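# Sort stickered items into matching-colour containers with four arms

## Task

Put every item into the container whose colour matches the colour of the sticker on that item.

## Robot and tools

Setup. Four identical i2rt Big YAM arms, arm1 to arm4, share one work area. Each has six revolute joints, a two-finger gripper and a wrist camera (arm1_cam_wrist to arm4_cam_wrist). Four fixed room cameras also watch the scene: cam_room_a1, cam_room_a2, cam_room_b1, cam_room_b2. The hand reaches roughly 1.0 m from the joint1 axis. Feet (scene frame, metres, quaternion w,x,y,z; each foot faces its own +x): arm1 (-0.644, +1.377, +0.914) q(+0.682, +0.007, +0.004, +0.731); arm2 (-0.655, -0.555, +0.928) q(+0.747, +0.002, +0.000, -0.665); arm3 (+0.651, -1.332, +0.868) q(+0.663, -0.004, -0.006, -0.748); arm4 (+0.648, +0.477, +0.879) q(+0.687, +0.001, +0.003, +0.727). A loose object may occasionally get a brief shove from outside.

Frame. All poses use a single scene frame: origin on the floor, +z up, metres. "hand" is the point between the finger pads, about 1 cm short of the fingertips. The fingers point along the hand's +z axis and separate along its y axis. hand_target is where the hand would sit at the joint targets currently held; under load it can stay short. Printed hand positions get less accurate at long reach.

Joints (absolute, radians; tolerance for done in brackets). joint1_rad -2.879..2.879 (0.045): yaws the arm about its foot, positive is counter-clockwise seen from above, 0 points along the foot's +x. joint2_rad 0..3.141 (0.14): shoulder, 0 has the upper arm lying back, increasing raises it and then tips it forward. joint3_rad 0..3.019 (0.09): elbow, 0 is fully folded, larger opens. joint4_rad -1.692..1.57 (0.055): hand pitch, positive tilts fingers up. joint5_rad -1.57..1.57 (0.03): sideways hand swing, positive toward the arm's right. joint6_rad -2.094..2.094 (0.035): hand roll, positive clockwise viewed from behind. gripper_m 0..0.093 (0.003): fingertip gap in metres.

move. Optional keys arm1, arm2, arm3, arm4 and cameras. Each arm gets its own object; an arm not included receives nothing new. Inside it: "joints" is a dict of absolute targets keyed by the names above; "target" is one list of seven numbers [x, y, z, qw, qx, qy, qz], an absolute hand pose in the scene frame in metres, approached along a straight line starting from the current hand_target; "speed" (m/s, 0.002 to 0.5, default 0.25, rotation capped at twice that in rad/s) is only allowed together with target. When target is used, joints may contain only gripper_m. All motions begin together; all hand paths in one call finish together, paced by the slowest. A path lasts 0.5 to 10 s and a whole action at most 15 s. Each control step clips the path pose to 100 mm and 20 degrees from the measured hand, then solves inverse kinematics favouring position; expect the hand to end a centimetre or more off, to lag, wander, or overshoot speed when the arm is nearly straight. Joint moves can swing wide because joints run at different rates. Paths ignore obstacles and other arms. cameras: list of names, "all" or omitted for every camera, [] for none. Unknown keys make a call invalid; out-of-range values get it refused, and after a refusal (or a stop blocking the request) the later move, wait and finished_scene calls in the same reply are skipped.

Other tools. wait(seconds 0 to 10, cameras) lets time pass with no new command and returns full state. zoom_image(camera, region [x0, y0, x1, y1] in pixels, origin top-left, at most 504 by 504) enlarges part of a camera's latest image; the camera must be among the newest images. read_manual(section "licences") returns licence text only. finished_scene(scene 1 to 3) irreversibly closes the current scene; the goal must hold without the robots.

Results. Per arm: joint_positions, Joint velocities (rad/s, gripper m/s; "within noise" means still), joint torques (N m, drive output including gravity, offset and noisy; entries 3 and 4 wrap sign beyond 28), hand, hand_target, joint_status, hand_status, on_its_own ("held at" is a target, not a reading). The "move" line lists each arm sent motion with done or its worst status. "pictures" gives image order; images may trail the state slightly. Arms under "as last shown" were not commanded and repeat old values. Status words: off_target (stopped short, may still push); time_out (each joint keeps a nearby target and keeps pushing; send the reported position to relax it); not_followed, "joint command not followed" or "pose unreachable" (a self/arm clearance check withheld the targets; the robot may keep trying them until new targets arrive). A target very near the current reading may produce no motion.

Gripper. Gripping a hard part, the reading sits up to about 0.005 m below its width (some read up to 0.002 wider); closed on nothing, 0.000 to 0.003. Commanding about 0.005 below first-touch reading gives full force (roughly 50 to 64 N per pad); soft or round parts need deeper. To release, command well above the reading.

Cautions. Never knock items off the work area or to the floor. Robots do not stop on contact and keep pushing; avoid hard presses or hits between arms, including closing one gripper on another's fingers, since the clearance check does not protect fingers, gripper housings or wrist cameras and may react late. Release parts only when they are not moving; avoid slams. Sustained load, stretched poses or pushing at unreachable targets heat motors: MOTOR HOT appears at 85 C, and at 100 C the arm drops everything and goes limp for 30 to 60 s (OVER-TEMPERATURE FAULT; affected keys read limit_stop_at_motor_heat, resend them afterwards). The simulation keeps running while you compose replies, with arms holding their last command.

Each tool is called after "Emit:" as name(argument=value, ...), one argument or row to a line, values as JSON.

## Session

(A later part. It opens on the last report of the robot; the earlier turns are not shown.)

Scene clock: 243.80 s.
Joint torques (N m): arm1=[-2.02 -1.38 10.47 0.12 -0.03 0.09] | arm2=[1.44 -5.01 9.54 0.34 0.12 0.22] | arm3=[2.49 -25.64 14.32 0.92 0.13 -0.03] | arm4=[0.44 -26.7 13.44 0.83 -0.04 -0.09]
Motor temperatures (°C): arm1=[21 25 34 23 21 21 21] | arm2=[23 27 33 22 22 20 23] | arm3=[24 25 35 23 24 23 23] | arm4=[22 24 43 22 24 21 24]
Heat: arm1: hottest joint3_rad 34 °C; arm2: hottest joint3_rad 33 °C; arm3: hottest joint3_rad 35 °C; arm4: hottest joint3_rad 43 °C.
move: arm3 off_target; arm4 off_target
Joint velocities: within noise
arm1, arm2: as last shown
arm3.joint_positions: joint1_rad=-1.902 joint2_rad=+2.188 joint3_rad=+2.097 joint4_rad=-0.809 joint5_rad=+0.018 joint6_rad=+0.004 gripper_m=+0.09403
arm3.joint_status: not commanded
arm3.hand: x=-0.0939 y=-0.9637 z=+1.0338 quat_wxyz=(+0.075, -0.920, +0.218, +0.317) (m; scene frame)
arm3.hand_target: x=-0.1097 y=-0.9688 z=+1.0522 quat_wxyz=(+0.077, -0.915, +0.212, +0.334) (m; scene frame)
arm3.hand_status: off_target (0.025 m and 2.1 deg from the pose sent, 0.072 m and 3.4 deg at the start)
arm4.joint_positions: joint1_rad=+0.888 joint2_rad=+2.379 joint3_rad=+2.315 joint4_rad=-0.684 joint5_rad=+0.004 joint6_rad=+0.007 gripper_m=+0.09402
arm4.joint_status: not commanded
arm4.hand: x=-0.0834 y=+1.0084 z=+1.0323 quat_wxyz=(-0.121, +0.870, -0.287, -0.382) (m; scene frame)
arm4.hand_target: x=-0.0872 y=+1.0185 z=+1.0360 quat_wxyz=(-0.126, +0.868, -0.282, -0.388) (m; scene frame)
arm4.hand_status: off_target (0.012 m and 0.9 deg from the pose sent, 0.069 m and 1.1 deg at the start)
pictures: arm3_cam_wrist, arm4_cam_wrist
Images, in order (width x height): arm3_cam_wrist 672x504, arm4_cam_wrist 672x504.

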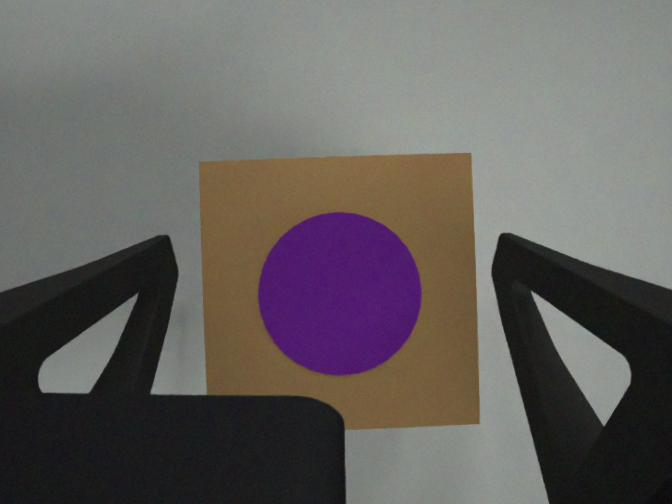

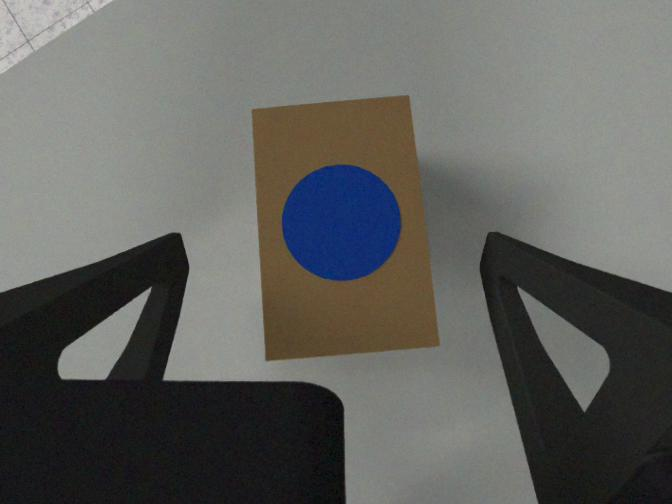

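Emit:
move(
  arm3={"target": [-0.099, -0.973, 1.046, 0.0772, -0.9154, 0.2122, 0.3332], "speed": 0.05},
  arm4={"target": [-0.088, 1.019, 1.031, 0.1257, -0.8688, 0.2823, 0.3868], "speed": 0.05},
  cameras=[],
)

Emit:
move(
  arm3={"joints": {"gripper_m": 0.039}},
  arm4={"joints": {"gripper_m": 0.03}},
  cameras=["arm3_cam_wrist", "arm4_cam_wrist"],
)

Scene clock: 249.53 s.
Joint torques (N m): arm1=[-2.2 -1.9 10.54 0.12 0.01 0.11] | arm2=[1.26 -5.07 9.5 0.31 0.12 0.21] | arm3=[2.32 -29.04 9.05 1.87 0.09 -0.04] | arm4=[0.38 -26.23 12.74 1.09 -0.03 -0.11]
Motor temperatures (°C): arm1=[21 25 34 23 21 21 21] | arm2=[23 27 33 22 22 20 23] | arm3=[24 25 34 23 24 23 23] | arm4=[22 26 42 22 24 21 24]
Heat: arm1: hottest joint3_rad 34 °C; arm2: hottest joint3_rad 33 °C; arm3: hottest joint3_rad 34 °C; arm4: hottest joint3_rad 42 °C.
move: arm3 off_target; arm4 off_target
Joint velocities: within noise
arm1, arm2: as last shown
arm3.joint_positions: joint1_rad=-1.902 joint2_rad=+2.185 joint3_rad=+2.080 joint4_rad=-0.791 joint5_rad=+0.018 joint6_rad=+0.004 gripper_m=+0.09403
arm3.joint_status: not commanded
arm3.hand: x=-0.0935 y=-0.9639 z=+1.0303 quat_wxyz=(+0.076, -0.919, +0.218, +0.319) (m; scene frame)
arm3.hand_target: x=-0.0988 y=-0.9731 z=+1.0460 quat_wxyz=(+0.077, -0.915, +0.212, +0.333) (m; scene frame)
arm3.hand_status: off_target (0.019 m and 1.9 deg from the pose sent, 0.016 m and 2.1 deg at the start)
arm4.joint_positions: joint1_rad=+0.888 joint2_rad=+2.379 joint3_rad=+2.315 joint4_rad=-0.684 joint5_rad=+0.004 joint6_rad=+0.007 gripper_m=+0.09402
arm4.joint_status: not commanded
arm4.hand: x=-0.0834 y=+1.0084 z=+1.0323 quat_wxyz=(-0.121, +0.870, -0.287, -0.382) (m; scene frame)
arm4.hand_target: x=-0.0873 y=+1.0185 z=+1.0310 quat_wxyz=(-0.126, +0.869, -0.282, -0.387) (m; scene frame)
arm4.hand_status: off_target (0.012 m and 0.9 deg from the pose sent, 0.012 m and 0.9 deg at the start)
pictures: none
No camera images: "cameras" was empty.

Scene clock: 250.17 s.
Joint torques (N m): arm1=[-2.73 -1.85 10.62 0.28 -0.03 0.08] | arm2=[1.32 -5.01 9.52 0.35 0.12 0.21] | arm3=[2.43 -28.81 8.99 1.88 0.08 -0.04] | arm4=[0.26 -26.46 12.66 1.01 -0.03 -0.05]
Motor temperatures (°C): arm1=[21 25 34 23 21 21 21] | arm2=[23 26 33 22 22 20 23] | arm3=[24 25 34 23 24 23 23] | arm4=[22 26 42 22 24 21 24]
Heat: arm1: hottest joint3_rad 34 °C; arm2: hottest joint3_rad 33 °C; arm3: hottest joint3_rad 34 °C; arm4: hottest joint3_rad 42 °C.
move: arm3 off_target; arm4 off_target
Joint velocities: within noise
arm1, arm2: as last shown
arm3.joint_positions: joint1_rad=-1.902 joint2_rad=+2.185 joint3_rad=+2.080 joint4_rad=-0.790 joint5_rad=+0.018 joint6_rad=+0.004 gripper_m=+0.05280
arm3.joint_status: gripper_m off_target (ended at +0.05284, target +0.03900)
arm3.hand: x=-0.0936 y=-0.9638 z=+1.0304 quat_wxyz=(+0.076, -0.919, +0.218, +0.319) (m; scene frame)
arm3.hand_target: x=-0.0989 y=-0.9731 z=+1.0460 quat_wxyz=(+0.077, -0.915, +0.212, +0.333) (m; scene frame)
arm3.hand_status: not commanded
arm4.joint_positions: joint1_rad=+0.888 joint2_rad=+2.379 joint3_rad=+2.315 joint4_rad=-0.684 joint5_rad=+0.004 joint6_rad=+0.004 gripper_m=+0.04424
arm4.joint_status: gripper_m off_target (ended at +0.04426, target +0.03000)
arm4.hand: x=-0.0834 y=+1.0084 z=+1.0323 quat_wxyz=(-0.122, +0.870, -0.286, -0.382) (m; scene frame)
arm4.hand_target: x=-0.0873 y=+1.0184 z=+1.0310 quat_wxyz=(-0.126, +0.869, -0.282, -0.387) (m; scene frame)
arm4.hand_status: not commanded
pictures: arm3_cam_wrist, arm4_cam_wrist
Images, in order (width x height): arm3_cam_wrist 672x504, arm4_cam_wrist 672x504.

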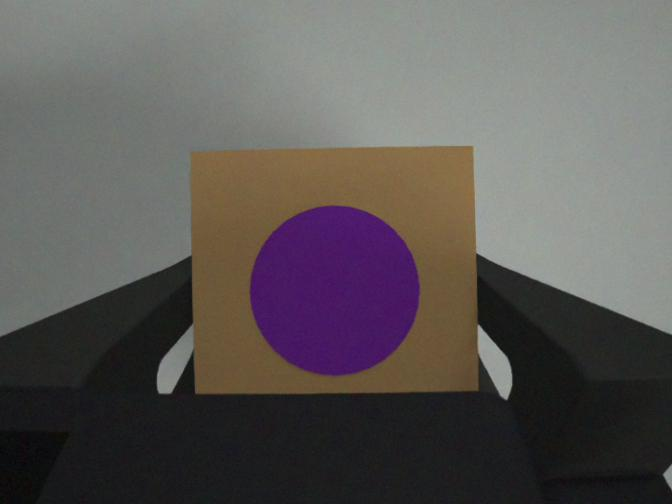

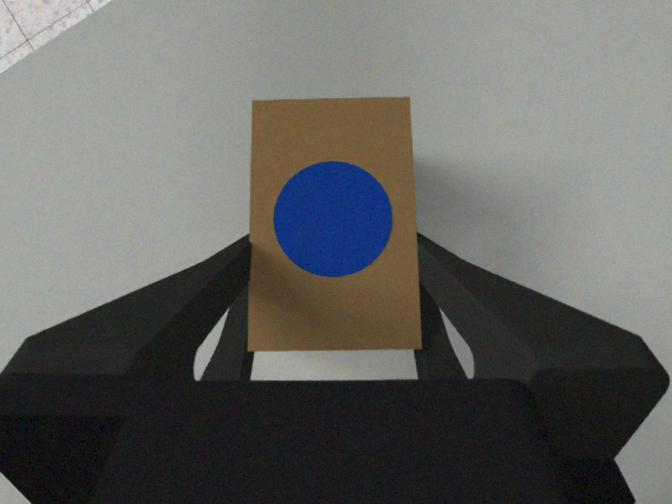

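Emit:
move(
  arm3={"target": [-0.095, -0.968, 1.12, 0.0772, -0.9154, 0.2122, 0.3332], "speed": 0.12},
  arm4={"target": [-0.083, 1.012, 1.11, 0.1257, -0.8688, 0.2823, 0.3868], "speed": 0.12},
  cameras=["arm3_cam_wrist", "arm4_cam_wrist"],
)

Emit:
move(
  arm3={"target": [0.356, -1.183, 1.18, 0.0772, -0.9154, 0.2122, 0.3332], "speed": 0.25},
  arm4={"target": [0.381, 0.671, 1.18, 0.1257, -0.8688, 0.2823, 0.3868], "speed": 0.25},
  cameras=["arm3_cam_wrist", "arm4_cam_wrist"],
)

Scene clock: 262.00 s.
Joint torques (N m): arm1=[-2.08 -1.55 10.63 0.06 -0.04 0.08] | arm2=[1.38 -5.01 9.51 0.31 0.11 0.22] | arm3=[1.9 -28.34 14.31 0.99 -0.07 -0.11] | arm4=[1.2 -28.63 13.42 0.83 0.07 -0.04]
Motor temperatures (°C): arm1=[21 25 34 23 21 21 21] | arm2=[23 26 32 22 22 20 23] | arm3=[24 26 34 23 24 23 24] | arm4=[22 28 41 22 24 21 25]
Heat: arm1: hottest joint3_rad 34 °C; arm2: hottest joint3_rad 32 °C; arm3: hottest joint3_rad 34 °C; arm4: hottest joint3_rad 41 °C.
move: arm3 off_target; arm4 off_target
Joint velocities: within noise
arm1, arm2: as last shown
arm3.joint_positions: joint1_rad=-1.902 joint2_rad=+2.165 joint3_rad=+2.182 joint4_rad=-0.952 joint5_rad=+0.018 joint6_rad=+0.004 gripper_m=+0.05286
arm3.joint_status: not commanded
arm3.hand: x=-0.0837 y=-0.9681 z=+1.0765 quat_wxyz=(+0.071, -0.925, +0.219, +0.301) (m; scene frame)
arm3.hand_target: x=-0.0929 y=-0.9691 z=+1.1199 quat_wxyz=(+0.077, -0.915, +0.212, +0.334) (m; scene frame)
arm3.hand_status: off_target (0.045 m and 4.0 deg from the pose sent, 0.090 m and 1.8 deg at the start)
arm4.joint_positions: joint1_rad=+0.888 joint2_rad=+2.379 joint3_rad=+2.460 joint4_rad=-0.860 joint5_rad=+0.004 joint6_rad=+0.004 gripper_m=+0.04424
arm4.joint_status: not commanded
arm4.hand: x=-0.0785 y=+1.0052 z=+1.0821 quat_wxyz=(-0.117, +0.876, -0.288, -0.368) (m; scene frame)
arm4.hand_target: x=-0.0817 y=+1.0109 z=+1.1101 quat_wxyz=(-0.126, +0.868, -0.282, -0.388) (m; scene frame)
arm4.hand_status: off_target (0.029 m and 2.5 deg from the pose sent, 0.078 m and 0.9 deg at the start)
pictures: arm3_cam_wrist, arm4_cam_wrist
Images, in order (width x height): arm3_cam_wrist 672x504, arm4_cam_wrist 672x504.

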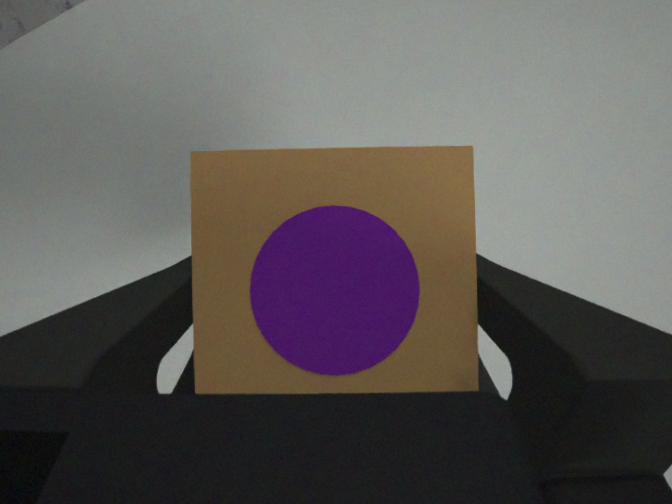

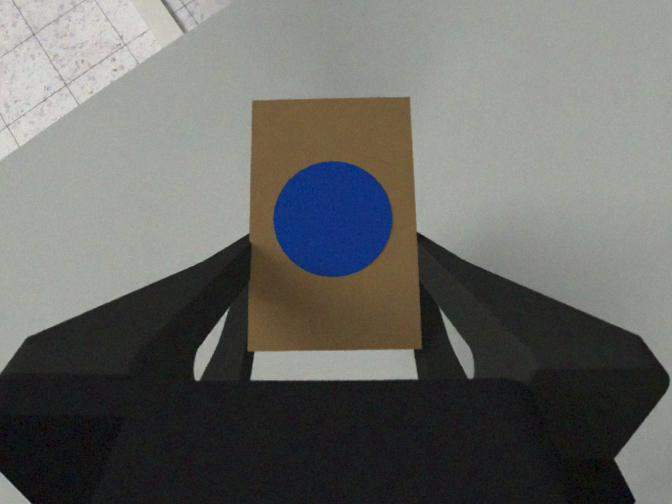

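Scene clock: 265.00 s.
Joint torques (N m): arm1=[-2.43 -1.26 10.58 0.21 -0.04 0.1] | arm2=[1.32 -5.13 9.54 0.32 0.13 0.21] | arm3=[1.73 -2.61 9.28 1.13 -0.05 -0.1] | arm4=[1.67 -1.9 9.73 0.87 0.21 0.02]
Motor temperatures (°C): arm1=[21 25 34 23 21 21 21] | arm2=[23 26 32 22 22 20 23] | arm3=[24 26 33 23 24 23 24] | arm4=[22 28 41 22 24 21 25]
Heat: arm1: hottest joint3_rad 34 °C; arm2: hottest joint3_rad 32 °C; arm3: hottest joint3_rad 33 °C; arm4: hottest joint3_rad 41 °C.
move: arm3 done; arm4 done
Joint velocities: within noise
arm1, arm2: as last shown
arm3.joint_positions: joint1_rad=-1.902 joint2_rad=+0.747 joint3_rad=+0.923 joint4_rad=-1.027 joint5_rad=+0.017 joint6_rad=+0.004 gripper_m=+0.05286
arm3.joint_status: not commanded
arm3.hand: x=+0.3568 y=-1.1808 z=+1.1846 quat_wxyz=(+0.080, -0.912, +0.217, +0.339) (m; scene frame)
arm3.hand_target: x=+0.3561 y=-1.1830 z=+1.1801 quat_wxyz=(+0.077, -0.915, +0.212, +0.333) (m; scene frame)
arm3.hand_status: done (0.005 m and 1.0 deg from the pose sent, 0.500 m and 4.0 deg at the start)
arm4.joint_positions: joint1_rad=+0.893 joint2_rad=+0.669 joint3_rad=+0.788 joint4_rad=-0.844 joint5_rad=+0.011 joint6_rad=+0.004 gripper_m=+0.04424
arm4.joint_status: not commanded
arm4.hand: x=+0.3822 y=+0.6724 z=+1.1807 quat_wxyz=(-0.127, +0.866, -0.284, -0.391) (m; scene frame)
arm4.hand_target: x=+0.3809 y=+0.6710 z=+1.1800 quat_wxyz=(-0.126, +0.869, -0.282, -0.387) (m; scene frame)
arm4.hand_status: done (0.002 m and 0.6 deg from the pose sent, 0.577 m and 2.6 deg at the start)
pictures: arm3_cam_wrist, arm4_cam_wrist
Images, in order (width x height): arm3_cam_wrist 672x504, arm4_cam_wrist 672x504.

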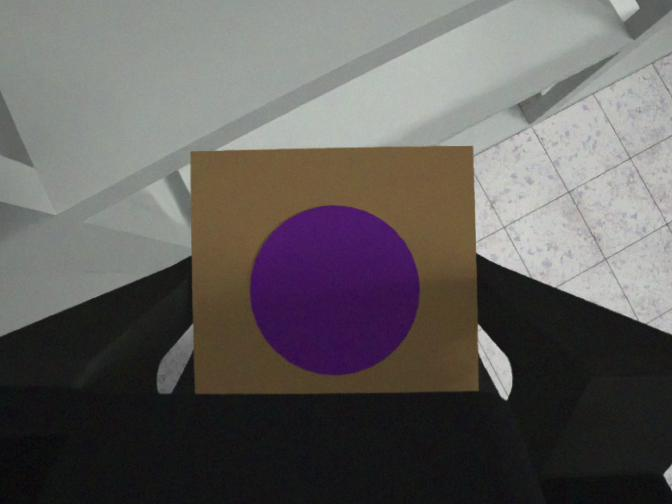

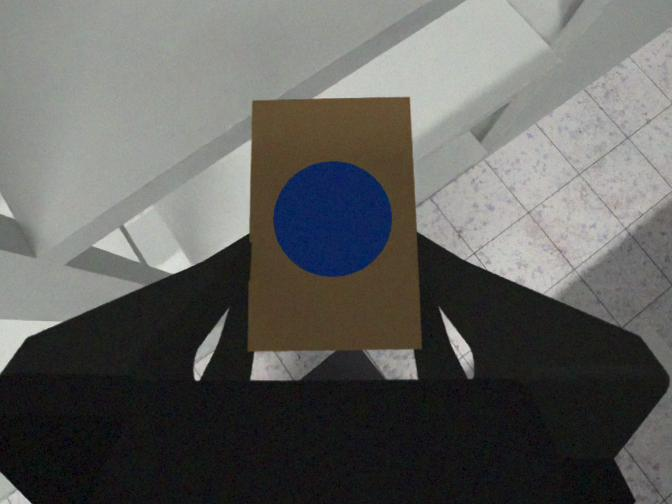

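Emit:
move(
  arm3={"joints": {"joint1_rad": 1.81, "joint5_rad": 0}},
  arm4={"joints": {"joint1_rad": -1.892, "joint5_rad": 0}},
  cameras=[],
)

Emit:
move(
  arm3={"target": [1.19, -1.268, 0.92, 0.3283, -0.056, 0.9427, 0.0195], "speed": 0.2},
  arm4={"target": [1.19, 0.33, 0.92, 0.3984, 0.1211, 0.9076, -0.0532], "speed": 0.2},
  cameras=["arm3_cam_wrist", "arm4_cam_wrist", "cam_room_a1", "cam_room_a2"],
)

Scene clock: 275.83 s.
Joint torques (N m): arm1=[-2.02 -1.55 10.58 0.09 -0.02 0.07] | arm2=[1.38 -5.01 9.48 0.32 0.12 0.21] | arm3=[1.85 -3.6 9.2 1.11 0.11 -0.09] | arm4=[0.73 -1.79 9.74 0.99 -0.02 0.01]
Motor temperatures (°C): arm1=[20 25 34 23 21 21 21] | arm2=[23 26 33 22 22 20 23] | arm3=[24 25 32 23 24 23 24] | arm4=[22 26 40 22 24 21 26]
Heat: arm1: hottest joint3_rad 34 °C; arm2: hottest joint3_rad 33 °C; arm3: hottest joint3_rad 32 °C; arm4: hottest joint3_rad 40 °C.
move: arm3 done; arm4 done
Joint velocities: within noise
arm1.joint_positions: joint1_rad=-2.245 joint2_rad=+0.980 joint3_rad=+1.018 joint4_rad=-1.576 joint5_rad=-0.005 joint6_rad=-0.007 gripper_m=+0.08994
arm1.joint_status: not commanded
arm1.hand: x=-0.4284 y=+1.2307 z=+1.1618 quat_wxyz=(-0.008, -0.295, -0.955, +0.003) (m; scene frame)
arm1.hand_target: x=-0.4301 y=+1.2301 z=+1.1600 quat_wxyz=(+0.000, -0.301, -0.953, +0.000) (m; scene frame)
arm1.hand_status: not commanded
arm2.joint_positions: joint1_rad=+0.851 joint2_rad=+0.985 joint3_rad=+0.990 joint4_rad=-1.540 joint5_rad=+0.000 joint6_rad=-0.129 gripper_m=+0.08990
arm2.joint_status: not commanded
arm2.hand: x=-0.4420 y=-0.7038 z=+1.1680 quat_wxyz=(-0.017, -0.235, -0.972, +0.005) (m; scene frame)
arm2.hand_target: x=-0.4451 y=-0.7000 z=+1.1603 quat_wxyz=(+0.000, -0.238, -0.971, +0.000) (m; scene frame)
arm2.hand_status: not commanded
arm3.joint_positions: joint1_rad=+1.800 joint2_rad=+0.759 joint3_rad=+0.923 joint4_rad=-1.027 joint5_rad=-0.002 joint6_rad=+0.004 gripper_m=+0.05286
arm3.joint_status: all done
arm3.hand: x=+0.9790 y=-1.2915 z=+1.1833 quat_wxyz=(-0.346, +0.052, -0.937, -0.014) (m; scene frame)
arm3.hand_target: x=+0.9763 y=-1.2891 z=+1.1823 quat_wxyz=(-0.345, +0.058, -0.937, -0.014) (m; scene frame)
arm3.hand_status: not commanded
arm4.joint_positions: joint1_rad=-1.891 joint2_rad=+0.671 joint3_rad=+0.788 joint4_rad=-0.844 joint5_rad=+0.003 joint6_rad=+0.004 gripper_m=+0.04432
arm4.joint_status: all done
arm4.hand: x=+0.9680 y=+0.3912 z=+1.1783 quat_wxyz=(-0.404, -0.122, -0.905, +0.056) (m; scene frame)
arm4.hand_target: x=+0.9679 y=+0.3915 z=+1.1782 quat_wxyz=(-0.401, -0.122, -0.906, +0.054) (m; scene frame)
arm4.hand_status: not commanded
pictures: none
No camera images: "cameras" was empty.

Scene clock: 278.30 s.
Joint torques (N m): arm1=[-2.67 -1.9 10.69 0.24 -0.08 0.14] | arm2=[1.49 -5.13 9.48 0.32 0.11 0.22] | arm3=[1.38 -14.39 10.74 1.92 -0.07 -0.06] | arm4=[0.79 -13.92 9.01 1.81 -0.05 0.03]
Motor temperatures (°C): arm1=[20 25 34 23 21 21 21] | arm2=[23 26 33 22 22 20 23] | arm3=[24 25 32 23 24 23 24] | arm4=[22 26 40 22 24 21 26]
Heat: arm1: hottest joint3_rad 34 °C; arm2: hottest joint3_rad 33 °C; arm3: hottest joint3_rad 32 °C; arm4: hottest joint3_rad 40 °C.
move: arm3 off_target; arm4 off_target
Joint velocities: within noise
arm1, arm2: as last shown
arm3.joint_positions: joint1_rad=+1.800 joint2_rad=+1.623 joint3_rad=+0.826 joint4_rad=-0.171 joint5_rad=-0.012 joint6_rad=+0.004 gripper_m=+0.05286
arm3.joint_status: not commanded
arm3.hand: x=+1.1636 y=-1.2735 z=+0.8970 quat_wxyz=(-0.296, +0.054, -0.953, -0.016) (m; scene frame)
arm3.hand_target: x=+1.1884 y=-1.2682 z=+0.9209 quat_wxyz=(-0.328, +0.056, -0.943, -0.020) (m; scene frame)
arm3.hand_status: off_target (0.035 m and 3.9 deg from the pose sent, 0.338 m and 2.3 deg at the start)
arm4.joint_positions: joint1_rad=-1.891 joint2_rad=+1.673 joint3_rad=+0.777 joint4_rad=+0.102 joint5_rad=+0.000 joint6_rad=+0.004 gripper_m=+0.04432
arm4.joint_status: not commanded
arm4.hand: x=+1.1681 y=+0.3364 z=+0.9036 quat_wxyz=(-0.373, -0.123, -0.918, +0.051) (m; scene frame)
arm4.hand_target: x=+1.1888 y=+0.3303 z=+0.9206 quat_wxyz=(-0.398, -0.121, -0.908, +0.053) (m; scene frame)
arm4.hand_status: off_target (0.028 m and 3.1 deg from the pose sent, 0.346 m and 0.8 deg at the start)
pictures: arm3_cam_wrist, arm4_cam_wrist, cam_room_a1, cam_room_a2
Images, in order (width x height): arm3_cam_wrist 672x504, arm4_cam_wrist 672x504, cam_room_a1 672x504, cam_room_a2 672x504.

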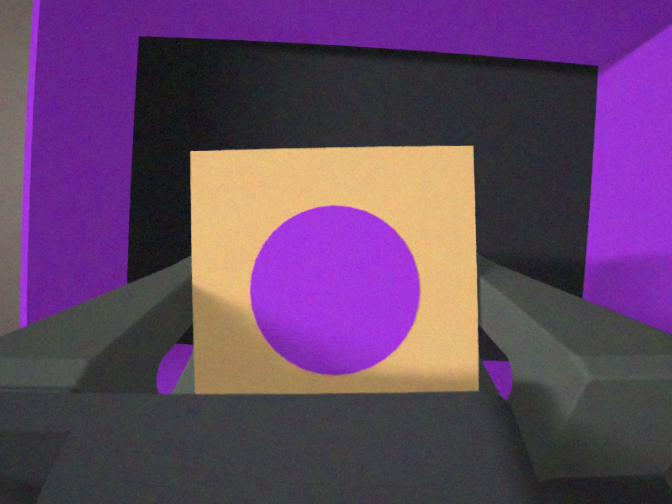

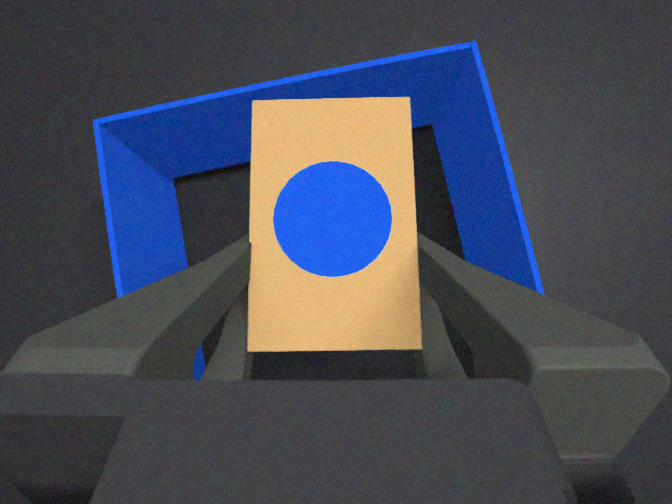

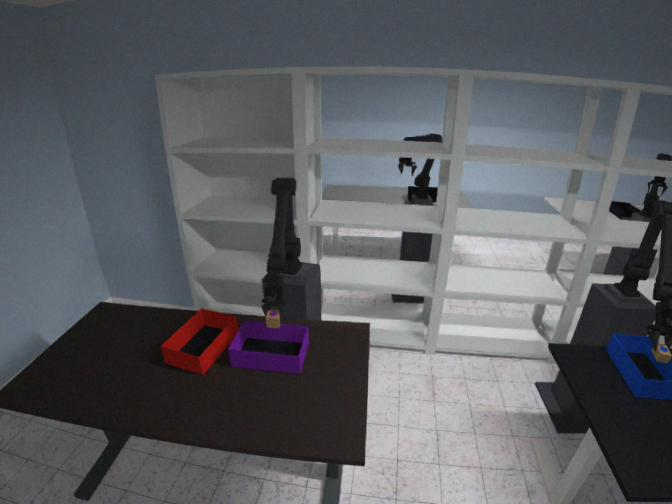

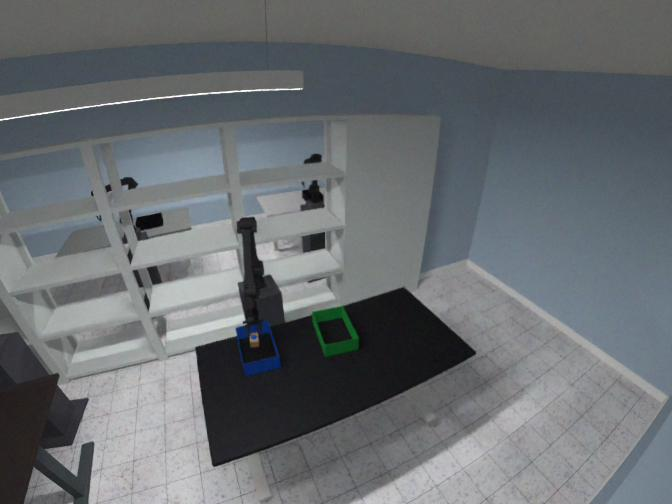

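Emit:
move(
  arm3={"target": [1.20, -1.268, 0.81, 0.3283, -0.056, 0.9427, 0.0195], "speed": 0.1},
  arm4={"target": [1.19, 0.33, 0.81, 0.3984, 0.1211, 0.9076, -0.0532], "speed": 0.1},
  cameras=["arm3_cam_wrist", "arm4_cam_wrist", "cam_room_a1"],
)

Scene clock: 287.93 s.
Joint torques (N m): arm1=[-1.85 -1.79 10.73 0.2 0.03 0.11] | arm2=[1.32 -5.01 9.57 0.32 0.12 0.21] | arm3=[1.32 -16.09 7.24 1.94 -0.04 -0.04] | arm4=[0.91 -15.03 5.64 1.92 0.01 0.05]
Motor temperatures (°C): arm1=[20 25 34 23 21 21 21] | arm2=[23 26 33 22 22 20 23] | arm3=[24 25 32 23 24 23 24] | arm4=[22 26 39 22 24 21 26]
Heat: arm1: hottest joint3_rad 34 °C; arm2: hottest joint3_rad 33 °C; arm3: hottest joint3_rad 32 °C; arm4: hottest joint3_rad 39 °C.
move: arm3 off_target; arm4 off_target
Joint velocities: within noise
arm1, arm2: as last shown
arm3.joint_positions: joint1_rad=+1.800 joint2_rad=+1.899 joint3_rad=+0.826 joint4_rad=+0.130 joint5_rad=-0.012 joint6_rad=+0.004 gripper_m=+0.05287
arm3.joint_status: not commanded
arm3.hand: x=+1.1829 y=-1.2727 z=+0.7998 quat_wxyz=(-0.308, +0.054, -0.950, -0.017) (m; scene frame)
arm3.hand_target: x=+1.1996 y=-1.2681 z=+0.8106 quat_wxyz=(-0.328, +0.056, -0.943, -0.020) (m; scene frame)
arm3.hand_status: off_target (0.021 m and 2.5 deg from the pose sent, 0.094 m and 3.9 deg at the start)
arm4.joint_positions: joint1_rad=-1.891 joint2_rad=+1.965 joint3_rad=+0.777 joint4_rad=+0.416 joint5_rad=+0.000 joint6_rad=+0.004 gripper_m=+0.04432
arm4.joint_status: not commanded
arm4.hand: x=+1.1771 y=+0.3335 z=+0.8051 quat_wxyz=(-0.384, -0.122, -0.914, +0.052) (m; scene frame)
arm4.hand_target: x=+1.1897 y=+0.3301 z=+0.8103 quat_wxyz=(-0.398, -0.121, -0.908, +0.053) (m; scene frame)
arm4.hand_status: off_target (0.014 m and 1.9 deg from the pose sent, 0.096 m and 3.1 deg at the start)
pictures: arm3_cam_wrist, arm4_cam_wrist, cam_room_a1
Images, in order (width x height): arm3_cam_wrist 672x504, arm4_cam_wrist 672x504, cam_room_a1 672x504.

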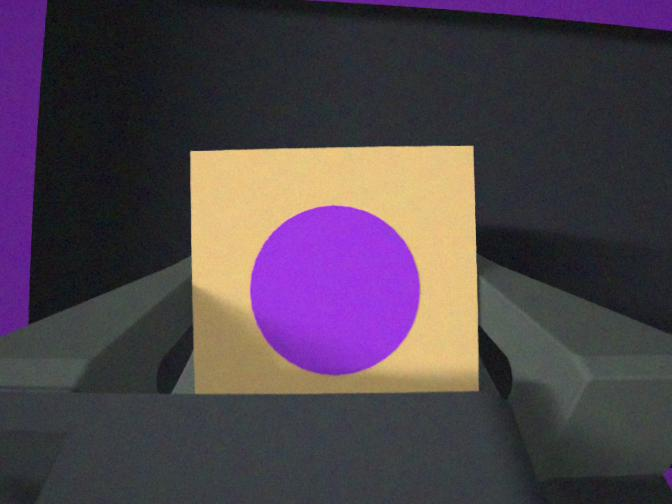

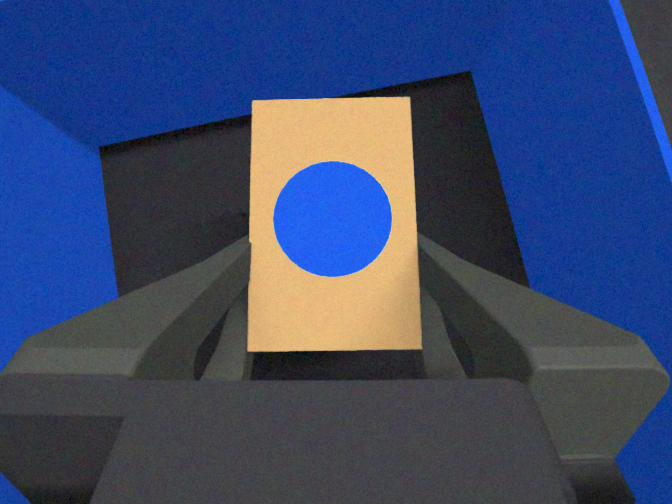

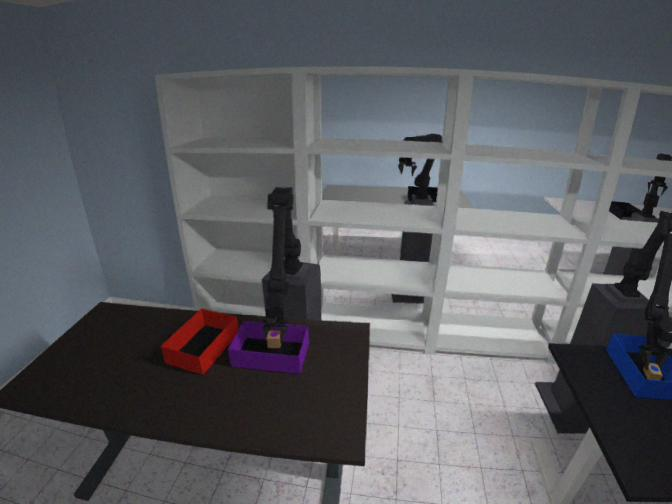

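Emit:
move(
  arm3={"target": [1.20, -1.268, 0.778, 0.3283, -0.056, 0.9427, 0.0195], "speed": 0.06},
  arm4={"target": [1.19, 0.33, 0.772, 0.3984, 0.1211, 0.9076, -0.0532], "speed": 0.06},
  cameras=[],
)

Emit:
move(
  arm3={"target": [1.20, -1.268, 0.770, 0.3283, -0.056, 0.9427, 0.0195], "speed": 0.04},
  arm4={"target": [1.19, 0.33, 0.764, 0.3984, 0.1211, 0.9076, -0.0532], "speed": 0.04},
  cameras=[],
)

Emit:
move(
  arm3={"target": [1.20, -1.268, 0.763, 0.3283, -0.056, 0.9427, 0.0195], "speed": 0.04},
  arm4={"target": [1.19, 0.33, 0.757, 0.3984, 0.1211, 0.9076, -0.0532], "speed": 0.04},
  cameras=["arm3_cam_wrist", "arm4_cam_wrist"],
)

Scene clock: 296.20 s.
Joint torques (N m): arm1=[-2.73 -2.14 10.66 0.12 0 0.09] | arm2=[1.44 -5.01 9.54 0.31 0.12 0.22] | arm3=[1.55 -15.74 6.82 1.99 -0.04 -0.03] | arm4=[1.03 -14.92 5.16 1.94 -0.01 0.03]
Motor temperatures (°C): arm1=[20 25 34 23 21 21 21] | arm2=[23 26 33 22 22 20 23] | arm3=[24 25 32 23 24 23 24] | arm4=[22 25 38 22 24 21 26]
Heat: arm1: hottest joint3_rad 34 °C; arm2: hottest joint3_rad 33 °C; arm3: hottest joint3_rad 32 °C; arm4: hottest joint3_rad 38 °C.
move: arm3 off_target; arm4 off_target
Joint velocities: within noise
arm1, arm2: as last shown
arm3.joint_positions: joint1_rad=+1.800 joint2_rad=+1.979 joint3_rad=+0.826 joint4_rad=+0.213 joint5_rad=-0.012 joint6_rad=+0.004 gripper_m=+0.05287
arm3.joint_status: not commanded
arm3.hand: x=+1.1824 y=-1.2732 z=+0.7708 quat_wxyz=(-0.310, +0.054, -0.949, -0.017) (m; scene frame)
arm3.hand_target: x=+1.1995 y=-1.2681 z=+0.7786 quat_wxyz=(-0.328, +0.056, -0.943, -0.020) (m; scene frame)
arm3.hand_status: off_target (0.020 m and 2.3 deg from the pose sent, 0.028 m and 2.5 deg at the start)
arm4.joint_positions: joint1_rad=-1.891 joint2_rad=+2.070 joint3_rad=+0.788 joint4_rad=+0.512 joint5_rad=+0.000 joint6_rad=+0.004 gripper_m=+0.04432
arm4.joint_status: not commanded
arm4.hand: x=+1.1764 y=+0.3336 z=+0.7702 quat_wxyz=(-0.385, -0.122, -0.913, +0.052) (m; scene frame)
arm4.hand_target: x=+1.1895 y=+0.3301 z=+0.7724 quat_wxyz=(-0.398, -0.121, -0.908, +0.053) (m; scene frame)
arm4.hand_status: off_target (0.014 m and 1.7 deg from the pose sent, 0.036 m and 1.9 deg at the start)
pictures: none
No camera images: "cameras" was empty.

Scene clock: 297.17 s.
Joint torques (N m): arm1=[-2.55 -1.55 10.61 0.17 -0.01 0.11] | arm2=[1.26 -5.07 9.51 0.32 0.12 0.2] | arm3=[1.26 -15.62 6.83 1.94 -0.02 -0.03] | arm4=[0.62 -15.15 4.98 1.89 0 0.04]
Motor temperatures (°C): arm1=[20 25 34 23 21 21 21] | arm2=[23 26 33 22 22 20 23] | arm3=[24 25 32 23 24 23 24] | arm4=[22 25 38 22 24 21 26]
Heat: arm1: hottest joint3_rad 34 °C; arm2: hottest joint3_rad 33 °C; arm3: hottest joint3_rad 32 °C; arm4: hottest joint3_rad 38 °C.
move: arm3 off_target; arm4 off_target
Joint velocities: within noise
arm1, arm2: as last shown
arm3.joint_positions: joint1_rad=+1.800 joint2_rad=+1.999 joint3_rad=+0.826 joint4_rad=+0.233 joint5_rad=-0.012 joint6_rad=+0.004 gripper_m=+0.05287
arm3.joint_status: not commanded
arm3.hand: x=+1.1819 y=-1.2734 z=+0.7636 quat_wxyz=(-0.310, +0.054, -0.949, -0.017) (m; scene frame)
arm3.hand_target: x=+1.1994 y=-1.2681 z=+0.7706 quat_wxyz=(-0.328, +0.056, -0.943, -0.020) (m; scene frame)
arm3.hand_status: off_target (0.020 m and 2.3 deg from the pose sent, 0.018 m and 2.3 deg at the start)
arm4.joint_positions: joint1_rad=-1.891 joint2_rad=+2.091 joint3_rad=+0.793 joint4_rad=+0.531 joint5_rad=+0.000 joint6_rad=+0.004 gripper_m=+0.04432
arm4.joint_status: not commanded
arm4.hand: x=+1.1771 y=+0.3333 z=+0.7639 quat_wxyz=(-0.386, -0.122, -0.913, +0.053) (m; scene frame)
arm4.hand_target: x=+1.1895 y=+0.3301 z=+0.7643 quat_wxyz=(-0.398, -0.121, -0.908, +0.053) (m; scene frame)
arm4.hand_status: off_target (0.013 m and 1.6 deg from the pose sent, 0.015 m and 1.7 deg at the start)
pictures: none
No camera images: "cameras" was empty.

Scene clock: 298.13 s.
Joint torques (N m): arm1=[-2.49 -1.55 10.56 0.17 -0.03 0.08] | arm2=[1.38 -5.01 9.51 0.32 0.12 0.21] | arm3=[1.55 -15.38 6.68 1.92 -0.01 -0.03] | arm4=[0.97 -15.03 5.01 1.96 0.02 0.04]
Motor temperatures (°C): arm1=[20 25 34 23 21 21 21] | arm2=[23 26 33 22 22 20 23] | arm3=[24 25 32 23 24 23 24] | arm4=[22 25 38 22 24 21 26]
Heat: arm1: hottest joint3_rad 34 °C; arm2: hottest joint3_rad 33 °C; arm3: hottest joint3_rad 32 °C; arm4: hottest joint3_rad 38 °C.
move: arm3 off_target; arm4 off_target
Joint velocities: within noise
arm1, arm2: as last shown
arm3.joint_positions: joint1_rad=+1.800 joint2_rad=+2.015 joint3_rad=+0.829 joint4_rad=+0.252 joint5_rad=-0.012 joint6_rad=+0.004 gripper_m=+0.05287
arm3.joint_status: not commanded
arm3.hand: x=+1.1834 y=-1.2733 z=+0.7588 quat_wxyz=(-0.312, +0.054, -0.948, -0.017) (m; scene frame)
arm3.hand_target: x=+1.1993 y=-1.2681 z=+0.7634 quat_wxyz=(-0.328, +0.056, -0.943, -0.020) (m; scene frame)
arm3.hand_status: off_target (0.018 m and 2.0 deg from the pose sent, 0.019 m and 2.3 deg at the start)
arm4.joint_positions: joint1_rad=-1.891 joint2_rad=+2.111 joint3_rad=+0.798 joint4_rad=+0.547 joint5_rad=+0.000 joint6_rad=+0.004 gripper_m=+0.04432
arm4.joint_status: not commanded
arm4.hand: x=+1.1776 y=+0.3332 z=+0.7573 quat_wxyz=(-0.386, -0.122, -0.913, +0.053) (m; scene frame)
arm4.hand_target: x=+1.1894 y=+0.3302 z=+0.7571 quat_wxyz=(-0.398, -0.121, -0.908, +0.053) (m; scene frame)
arm4.hand_status: off_target (0.013 m and 1.5 deg from the pose sent, 0.015 m and 1.6 deg at the start)
pictures: arm3_cam_wrist, arm4_cam_wrist
Images, in order (width x height): arm3_cam_wrist 672x504, arm4_cam_wrist 672x504.

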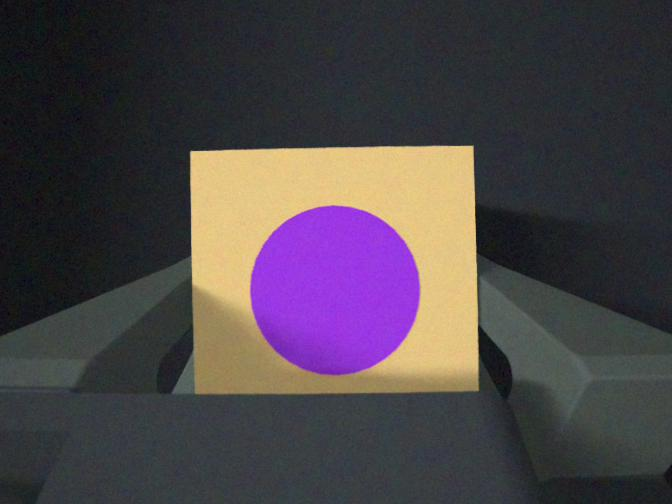

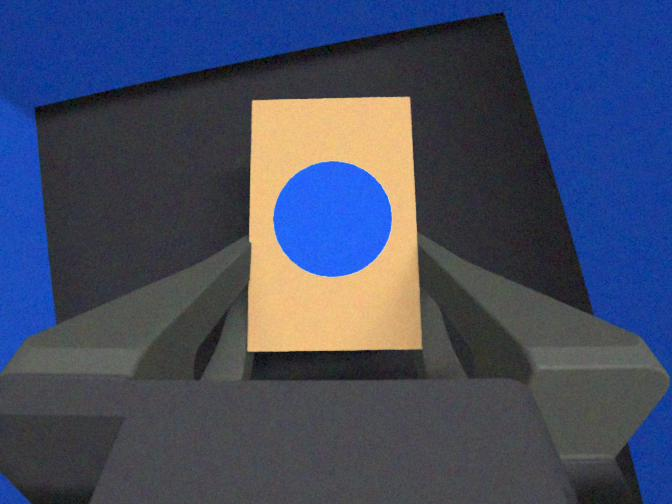

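Emit:
move(
  arm3={"target": [1.20, -1.268, 0.757, 0.3283, -0.056, 0.9427, 0.0195], "speed": 0.04},
  arm4={"target": [1.19, 0.33, 0.751, 0.3984, 0.1211, 0.9076, -0.0532], "speed": 0.04},
  cameras=[],
)

Emit:
move(
  arm3={"target": [1.20, -1.268, 0.751, 0.3283, -0.056, 0.9427, 0.0195], "speed": 0.04},
  arm4={"target": [1.19, 0.33, 0.746, 0.3984, 0.1211, 0.9076, -0.0532], "speed": 0.04},
  cameras=["arm3_cam_wrist", "arm4_cam_wrist"],
)

Scene clock: 303.90 s.
Joint torques (N m): arm1=[-1.44 -1.73 10.47 0.24 -0.03 0.09] | arm2=[1.32 -5.01 9.48 0.34 0.12 0.22] | arm3=[1.55 -15.33 6.31 1.89 0 -0.03] | arm4=[0.44 -14.62 4.74 1.8 0.04 0.02]
Motor temperatures (°C): arm1=[20 25 34 23 21 21 21] | arm2=[23 26 33 22 22 20 23] | arm3=[24 25 31 23 24 23 24] | arm4=[22 25 37 22 24 21 26]
Heat: arm1: hottest joint3_rad 34 °C; arm2: hottest joint3_rad 33 °C; arm3: hottest joint3_rad 31 °C; arm4: hottest joint3_rad 37 °C.
move: arm3 off_target; arm4 done
Joint velocities: within noise
arm1, arm2: as last shown
arm3.joint_positions: joint1_rad=+1.800 joint2_rad=+2.030 joint3_rad=+0.836 joint4_rad=+0.268 joint5_rad=-0.012 joint6_rad=+0.004 gripper_m=+0.05287
arm3.joint_status: not commanded
arm3.hand: x=+1.1866 y=-1.2730 z=+0.7556 quat_wxyz=(-0.316, +0.054, -0.947, -0.017) (m; scene frame)
arm3.hand_target: x=+1.1996 y=-1.2681 z=+0.7573 quat_wxyz=(-0.328, +0.056, -0.943, -0.020) (m; scene frame)
arm3.hand_status: off_target (0.014 m and 1.5 deg from the pose sent, 0.017 m and 1.9 deg at the start)
arm4.joint_positions: joint1_rad=-1.891 joint2_rad=+2.124 joint3_rad=+0.806 joint4_rad=+0.563 joint5_rad=+0.000 joint6_rad=+0.004 gripper_m=+0.04432
arm4.joint_status: not commanded
arm4.hand: x=+1.1813 y=+0.3322 z=+0.7557 quat_wxyz=(-0.392, -0.122, -0.910, +0.053) (m; scene frame)
arm4.hand_target: x=+1.1896 y=+0.3301 z=+0.7511 quat_wxyz=(-0.398, -0.121, -0.908, +0.053) (m; scene frame)
arm4.hand_status: done (0.010 m and 0.9 deg from the pose sent, 0.014 m and 1.5 deg at the start)
pictures: none
No camera images: "cameras" was empty.

Scene clock: 304.87 s.
Joint torques (N m): arm1=[-2.43 -1.49 10.62 0.25 -0.06 0.05] | arm2=[1.38 -4.89 9.52 0.31 0.12 0.21] | arm3=[1.32 -15.27 5.97 1.81 -0.01 -0.03] | arm4=[0.44 -14.45 4.53 1.7 0.03 0.05]
Motor temperatures (°C): arm1=[20 25 34 23 21 21 21] | arm2=[23 26 33 22 22 20 23] | arm3=[24 25 31 23 24 23 24] | arm4=[22 25 37 22 24 21 26]
Heat: arm1: hottest joint3_rad 34 °C; arm2: hottest joint3_rad 33 °C; arm3: hottest joint3_rad 31 °C; arm4: hottest joint3_rad 37 °C.
move: arm3 off_target; arm4 off_target
Joint velocities: within noise
arm1, arm2: as last shown
arm3.joint_positions: joint1_rad=+1.800 joint2_rad=+2.044 joint3_rad=+0.842 joint4_rad=+0.284 joint5_rad=-0.012 joint6_rad=+0.004 gripper_m=+0.05287
arm3.joint_status: not commanded
arm3.hand: x=+1.1899 y=-1.2726 z=+0.7525 quat_wxyz=(-0.320, +0.054, -0.946, -0.017) (m; scene frame)
arm3.hand_target: x=+1.1997 y=-1.2681 z=+0.7513 quat_wxyz=(-0.328, +0.056, -0.943, -0.020) (m; scene frame)
arm3.hand_status: off_target (0.011 m and 1.0 deg from the pose sent, 0.015 m and 1.5 deg at the start)
arm4.joint_positions: joint1_rad=-1.891 joint2_rad=+2.132 joint3_rad=+0.812 joint4_rad=+0.578 joint5_rad=+0.000 joint6_rad=+0.004 gripper_m=+0.04432
arm4.joint_status: not commanded
arm4.hand: x=+1.1847 y=+0.3312 z=+0.7555 quat_wxyz=(-0.397, -0.122, -0.908, +0.054) (m; scene frame)
arm4.hand_target: x=+1.1896 y=+0.3301 z=+0.7462 quat_wxyz=(-0.398, -0.121, -0.908, +0.053) (m; scene frame)
arm4.hand_status: off_target (0.011 m and 0.2 deg from the pose sent, 0.013 m and 0.8 deg at the start)
pictures: arm3_cam_wrist, arm4_cam_wrist
Images, in order (width x height): arm3_cam_wrist 672x504, arm4_cam_wrist 672x504.

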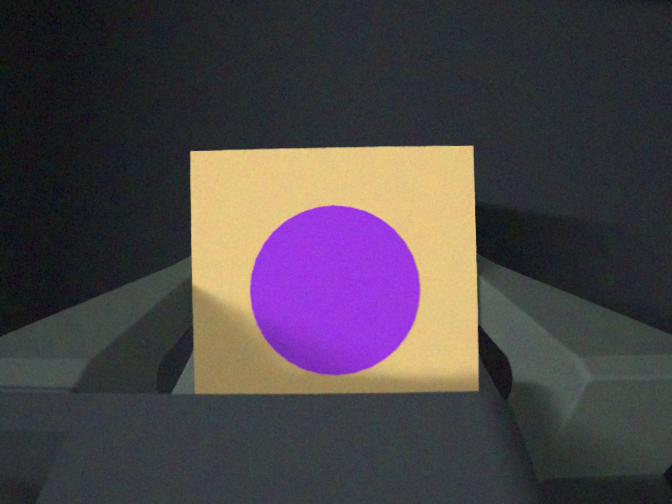

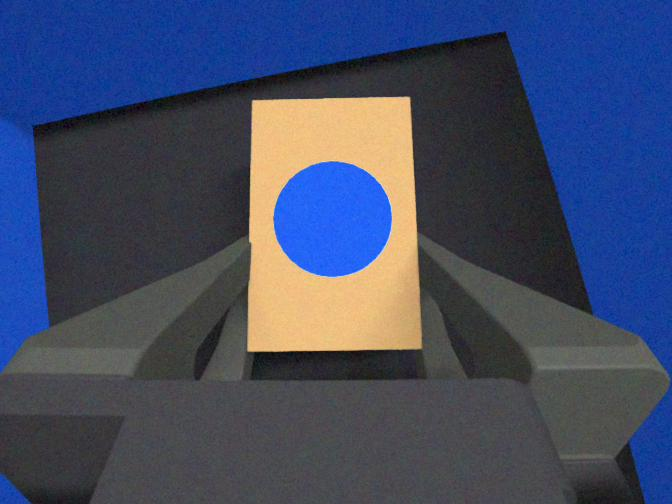

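Emit:
move(
  arm3={"target": [1.195, -1.268, 0.745, 0.3283, -0.056, 0.9427, 0.0195], "speed": 0.04},
  cameras=[],
)

Emit:
move(
  arm3={"joints": {"gripper_m": 0.058}},
  arm4={"joints": {"gripper_m": 0.052}},
  cameras=[],
)

Emit:
move(
  arm3={"joints": {"gripper_m": 0.08}},
  arm4={"joints": {"gripper_m": 0.075}},
  cameras=["arm3_cam_wrist", "arm4_cam_wrist"],
)

Scene clock: 311.07 s.
Joint torques (N m): arm1=[-2.2 -1.85 10.62 0.2 -0.02 0.09] | arm2=[1.49 -4.89 9.51 0.31 0.12 0.21] | arm3=[1.55 -15.03 4.92 1.74 0.04 -0.02] | arm4=[0.67 -14.27 4.53 1.68 0.02 0.03]
Motor temperatures (°C): arm1=[20 24 34 23 21 21 21] | arm2=[23 26 33 22 22 20 23] | arm3=[24 25 31 23 24 23 24] | arm4=[22 25 36 22 24 21 26]
Heat: arm1: hottest joint3_rad 34 °C; arm2: hottest joint3_rad 33 °C; arm3: hottest joint3_rad 31 °C; arm4: hottest joint3_rad 36 °C.
move: arm3 done
Joint velocities: within noise
arm1.joint_positions: joint1_rad=-2.245 joint2_rad=+0.980 joint3_rad=+1.018 joint4_rad=-1.576 joint5_rad=-0.005 joint6_rad=-0.007 gripper_m=+0.08994
arm1.joint_status: not commanded
arm1.hand: x=-0.4284 y=+1.2307 z=+1.1618 quat_wxyz=(-0.008, -0.295, -0.955, +0.003) (m; scene frame)
arm1.hand_target: x=-0.4301 y=+1.2301 z=+1.1600 quat_wxyz=(+0.000, -0.301, -0.953, +0.000) (m; scene frame)
arm1.hand_status: not commanded
arm2.joint_positions: joint1_rad=+0.851 joint2_rad=+0.985 joint3_rad=+0.990 joint4_rad=-1.540 joint5_rad=+0.000 joint6_rad=-0.129 gripper_m=+0.08990
arm2.joint_status: not commanded
arm2.hand: x=-0.4420 y=-0.7038 z=+1.1680 quat_wxyz=(-0.017, -0.235, -0.972, +0.005) (m; scene frame)
arm2.hand_target: x=-0.4451 y=-0.7000 z=+1.1603 quat_wxyz=(+0.000, -0.238, -0.971, +0.000) (m; scene frame)
arm2.hand_status: not commanded
arm3.joint_positions: joint1_rad=+1.800 joint2_rad=+2.052 joint3_rad=+0.842 joint4_rad=+0.309 joint5_rad=-0.012 joint6_rad=+0.004 gripper_m=+0.05287
arm3.joint_status: not commanded
arm3.hand: x=+1.1926 y=-1.2724 z=+0.7517 quat_wxyz=(-0.328, +0.054, -0.943, -0.018) (m; scene frame)
arm3.hand_target: x=+1.1949 y=-1.2681 z=+0.7452 quat_wxyz=(-0.328, +0.056, -0.943, -0.020) (m; scene frame)
arm3.hand_status: done (0.008 m and 0.3 deg from the pose sent, 0.010 m and 1.0 deg at the start)
arm4: as last shown
arm4.hand: x=+1.1848 y=+0.3312 z=+0.7556 quat_wxyz=(-0.397, -0.122, -0.908, +0.054) (m; scene frame)
arm4.hand_target: x=+1.1897 y=+0.3301 z=+0.7463 quat_wxyz=(-0.398, -0.121, -0.908, +0.053) (m; scene frame)
pictures: none
No camera images: "cameras" was empty.

Scene clock: 311.63 s.
Joint torques (N m): arm1=[-1.32 -1.26 10.63 0.17 -0.04 0.17] | arm2=[1.38 -5.01 9.51 0.31 0.12 0.21] | arm3=[1.49 -15.03 4.93 1.78 0.03 -0.02] | arm4=[0.32 -15.33 4.44 1.77 0.02 0.04]
Motor temperatures (°C): arm1=[20 24 34 23 21 21 21] | arm2=[23 26 33 22 22 20 23] | arm3=[24 25 31 23 24 23 24] | arm4=[22 25 36 22 24 21 26]
Heat: arm1: hottest joint3_rad 34 °C; arm2: hottest joint3_rad 33 °C; arm3: hottest joint3_rad 31 °C; arm4: hottest joint3_rad 36 °C.
move: arm3 done; arm4 done
Joint velocities: within noise
arm1, arm2: as last shown
arm3.joint_positions: joint1_rad=+1.800 joint2_rad=+2.052 joint3_rad=+0.842 joint4_rad=+0.310 joint5_rad=-0.012 joint6_rad=+0.004 gripper_m=+0.05796
arm3.joint_status: all done
arm3.hand: x=+1.1927 y=-1.2723 z=+0.7518 quat_wxyz=(-0.328, +0.054, -0.943, -0.018) (m; scene frame)
arm3.hand_target: x=+1.1949 y=-1.2681 z=+0.7452 quat_wxyz=(-0.328, +0.056, -0.943, -0.020) (m; scene frame)
arm3.hand_status: not commanded
arm4.joint_positions: joint1_rad=-1.891 joint2_rad=+2.142 joint3_rad=+0.812 joint4_rad=+0.578 joint5_rad=+0.000 joint6_rad=+0.004 gripper_m=+0.05192
arm4.joint_status: all done
arm4.hand: x=+1.1825 y=+0.3318 z=+0.7507 quat_wxyz=(-0.393, -0.122, -0.910, +0.053) (m; scene frame)
arm4.hand_target: x=+1.1897 y=+0.3301 z=+0.7462 quat_wxyz=(-0.398, -0.121, -0.908, +0.053) (m; scene frame)
arm4.hand_status: not commanded
pictures: none
No camera images: "cameras" was empty.

Scene clock: 312.13 s.
Joint torques (N m): arm1=[-2.61 -1.96 10.52 0.05 -0.03 0.09] | arm2=[1.32 -4.95 9.54 0.36 0.12 0.21] | arm3=[1.55 -14.97 4.96 1.76 0.04 -0.02] | arm4=[0.85 -14.92 4.34 1.81 0.01 0.06]
Motor temperatures (°C): arm1=[20 24 34 23 21 21 21] | arm2=[23 26 33 22 22 20 23] | arm3=[24 25 31 23 24 23 24] | arm4=[22 25 35 22 24 21 26]
Heat: arm1: hottest joint3_rad 34 °C; arm2: hottest joint3_rad 33 °C; arm3: hottest joint3_rad 31 °C; arm4: hottest joint3_rad 35 °C.
move: arm3 done; arm4 done
Joint velocities: within noise
arm1, arm2: as last shown
arm3.joint_positions: joint1_rad=+1.800 joint2_rad=+2.052 joint3_rad=+0.842 joint4_rad=+0.310 joint5_rad=-0.012 joint6_rad=+0.004 gripper_m=+0.07993
arm3.joint_status: all done
arm3.hand: x=+1.1927 y=-1.2723 z=+0.7518 quat_wxyz=(-0.328, +0.054, -0.943, -0.018) (m; scene frame)
arm3.hand_target: x=+1.1949 y=-1.2681 z=+0.7452 quat_wxyz=(-0.328, +0.056, -0.943, -0.020) (m; scene frame)
arm3.hand_status: not commanded
arm4.joint_positions: joint1_rad=-1.891 joint2_rad=+2.142 joint3_rad=+0.812 joint4_rad=+0.578 joint5_rad=+0.000 joint6_rad=+0.004 gripper_m=+0.07489
arm4.joint_status: all done
arm4.hand: x=+1.1825 y=+0.3318 z=+0.7507 quat_wxyz=(-0.393, -0.122, -0.910, +0.053) (m; scene frame)
arm4.hand_target: x=+1.1897 y=+0.3301 z=+0.7462 quat_wxyz=(-0.398, -0.121, -0.908, +0.053) (m; scene frame)
arm4.hand_status: not commanded
pictures: arm3_cam_wrist, arm4_cam_wrist
Images, in order (width x height): arm3_cam_wrist 672x504, arm4_cam_wrist 672x504.

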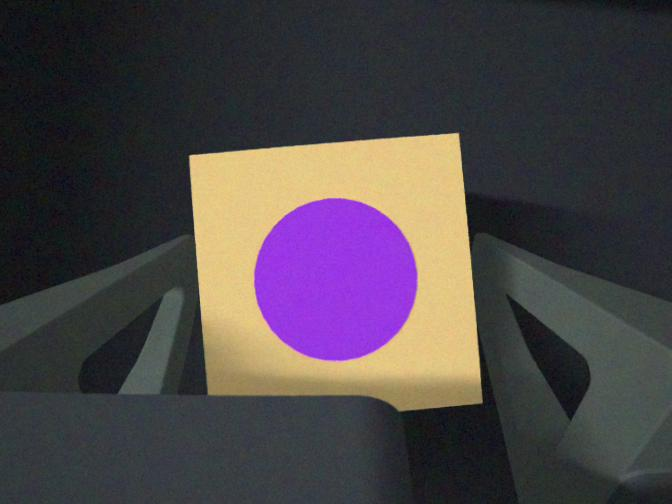

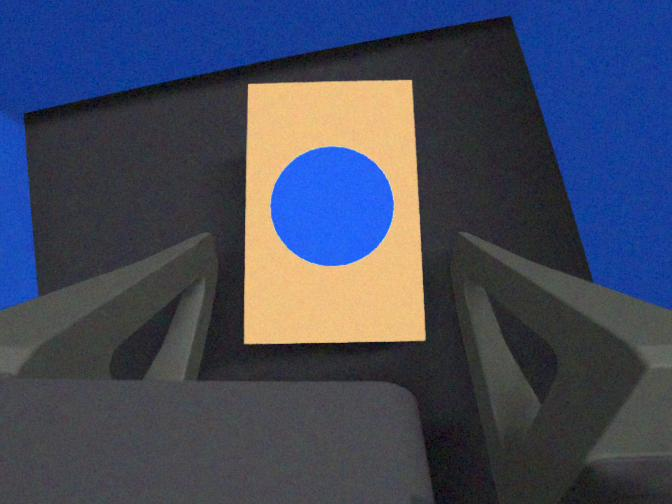

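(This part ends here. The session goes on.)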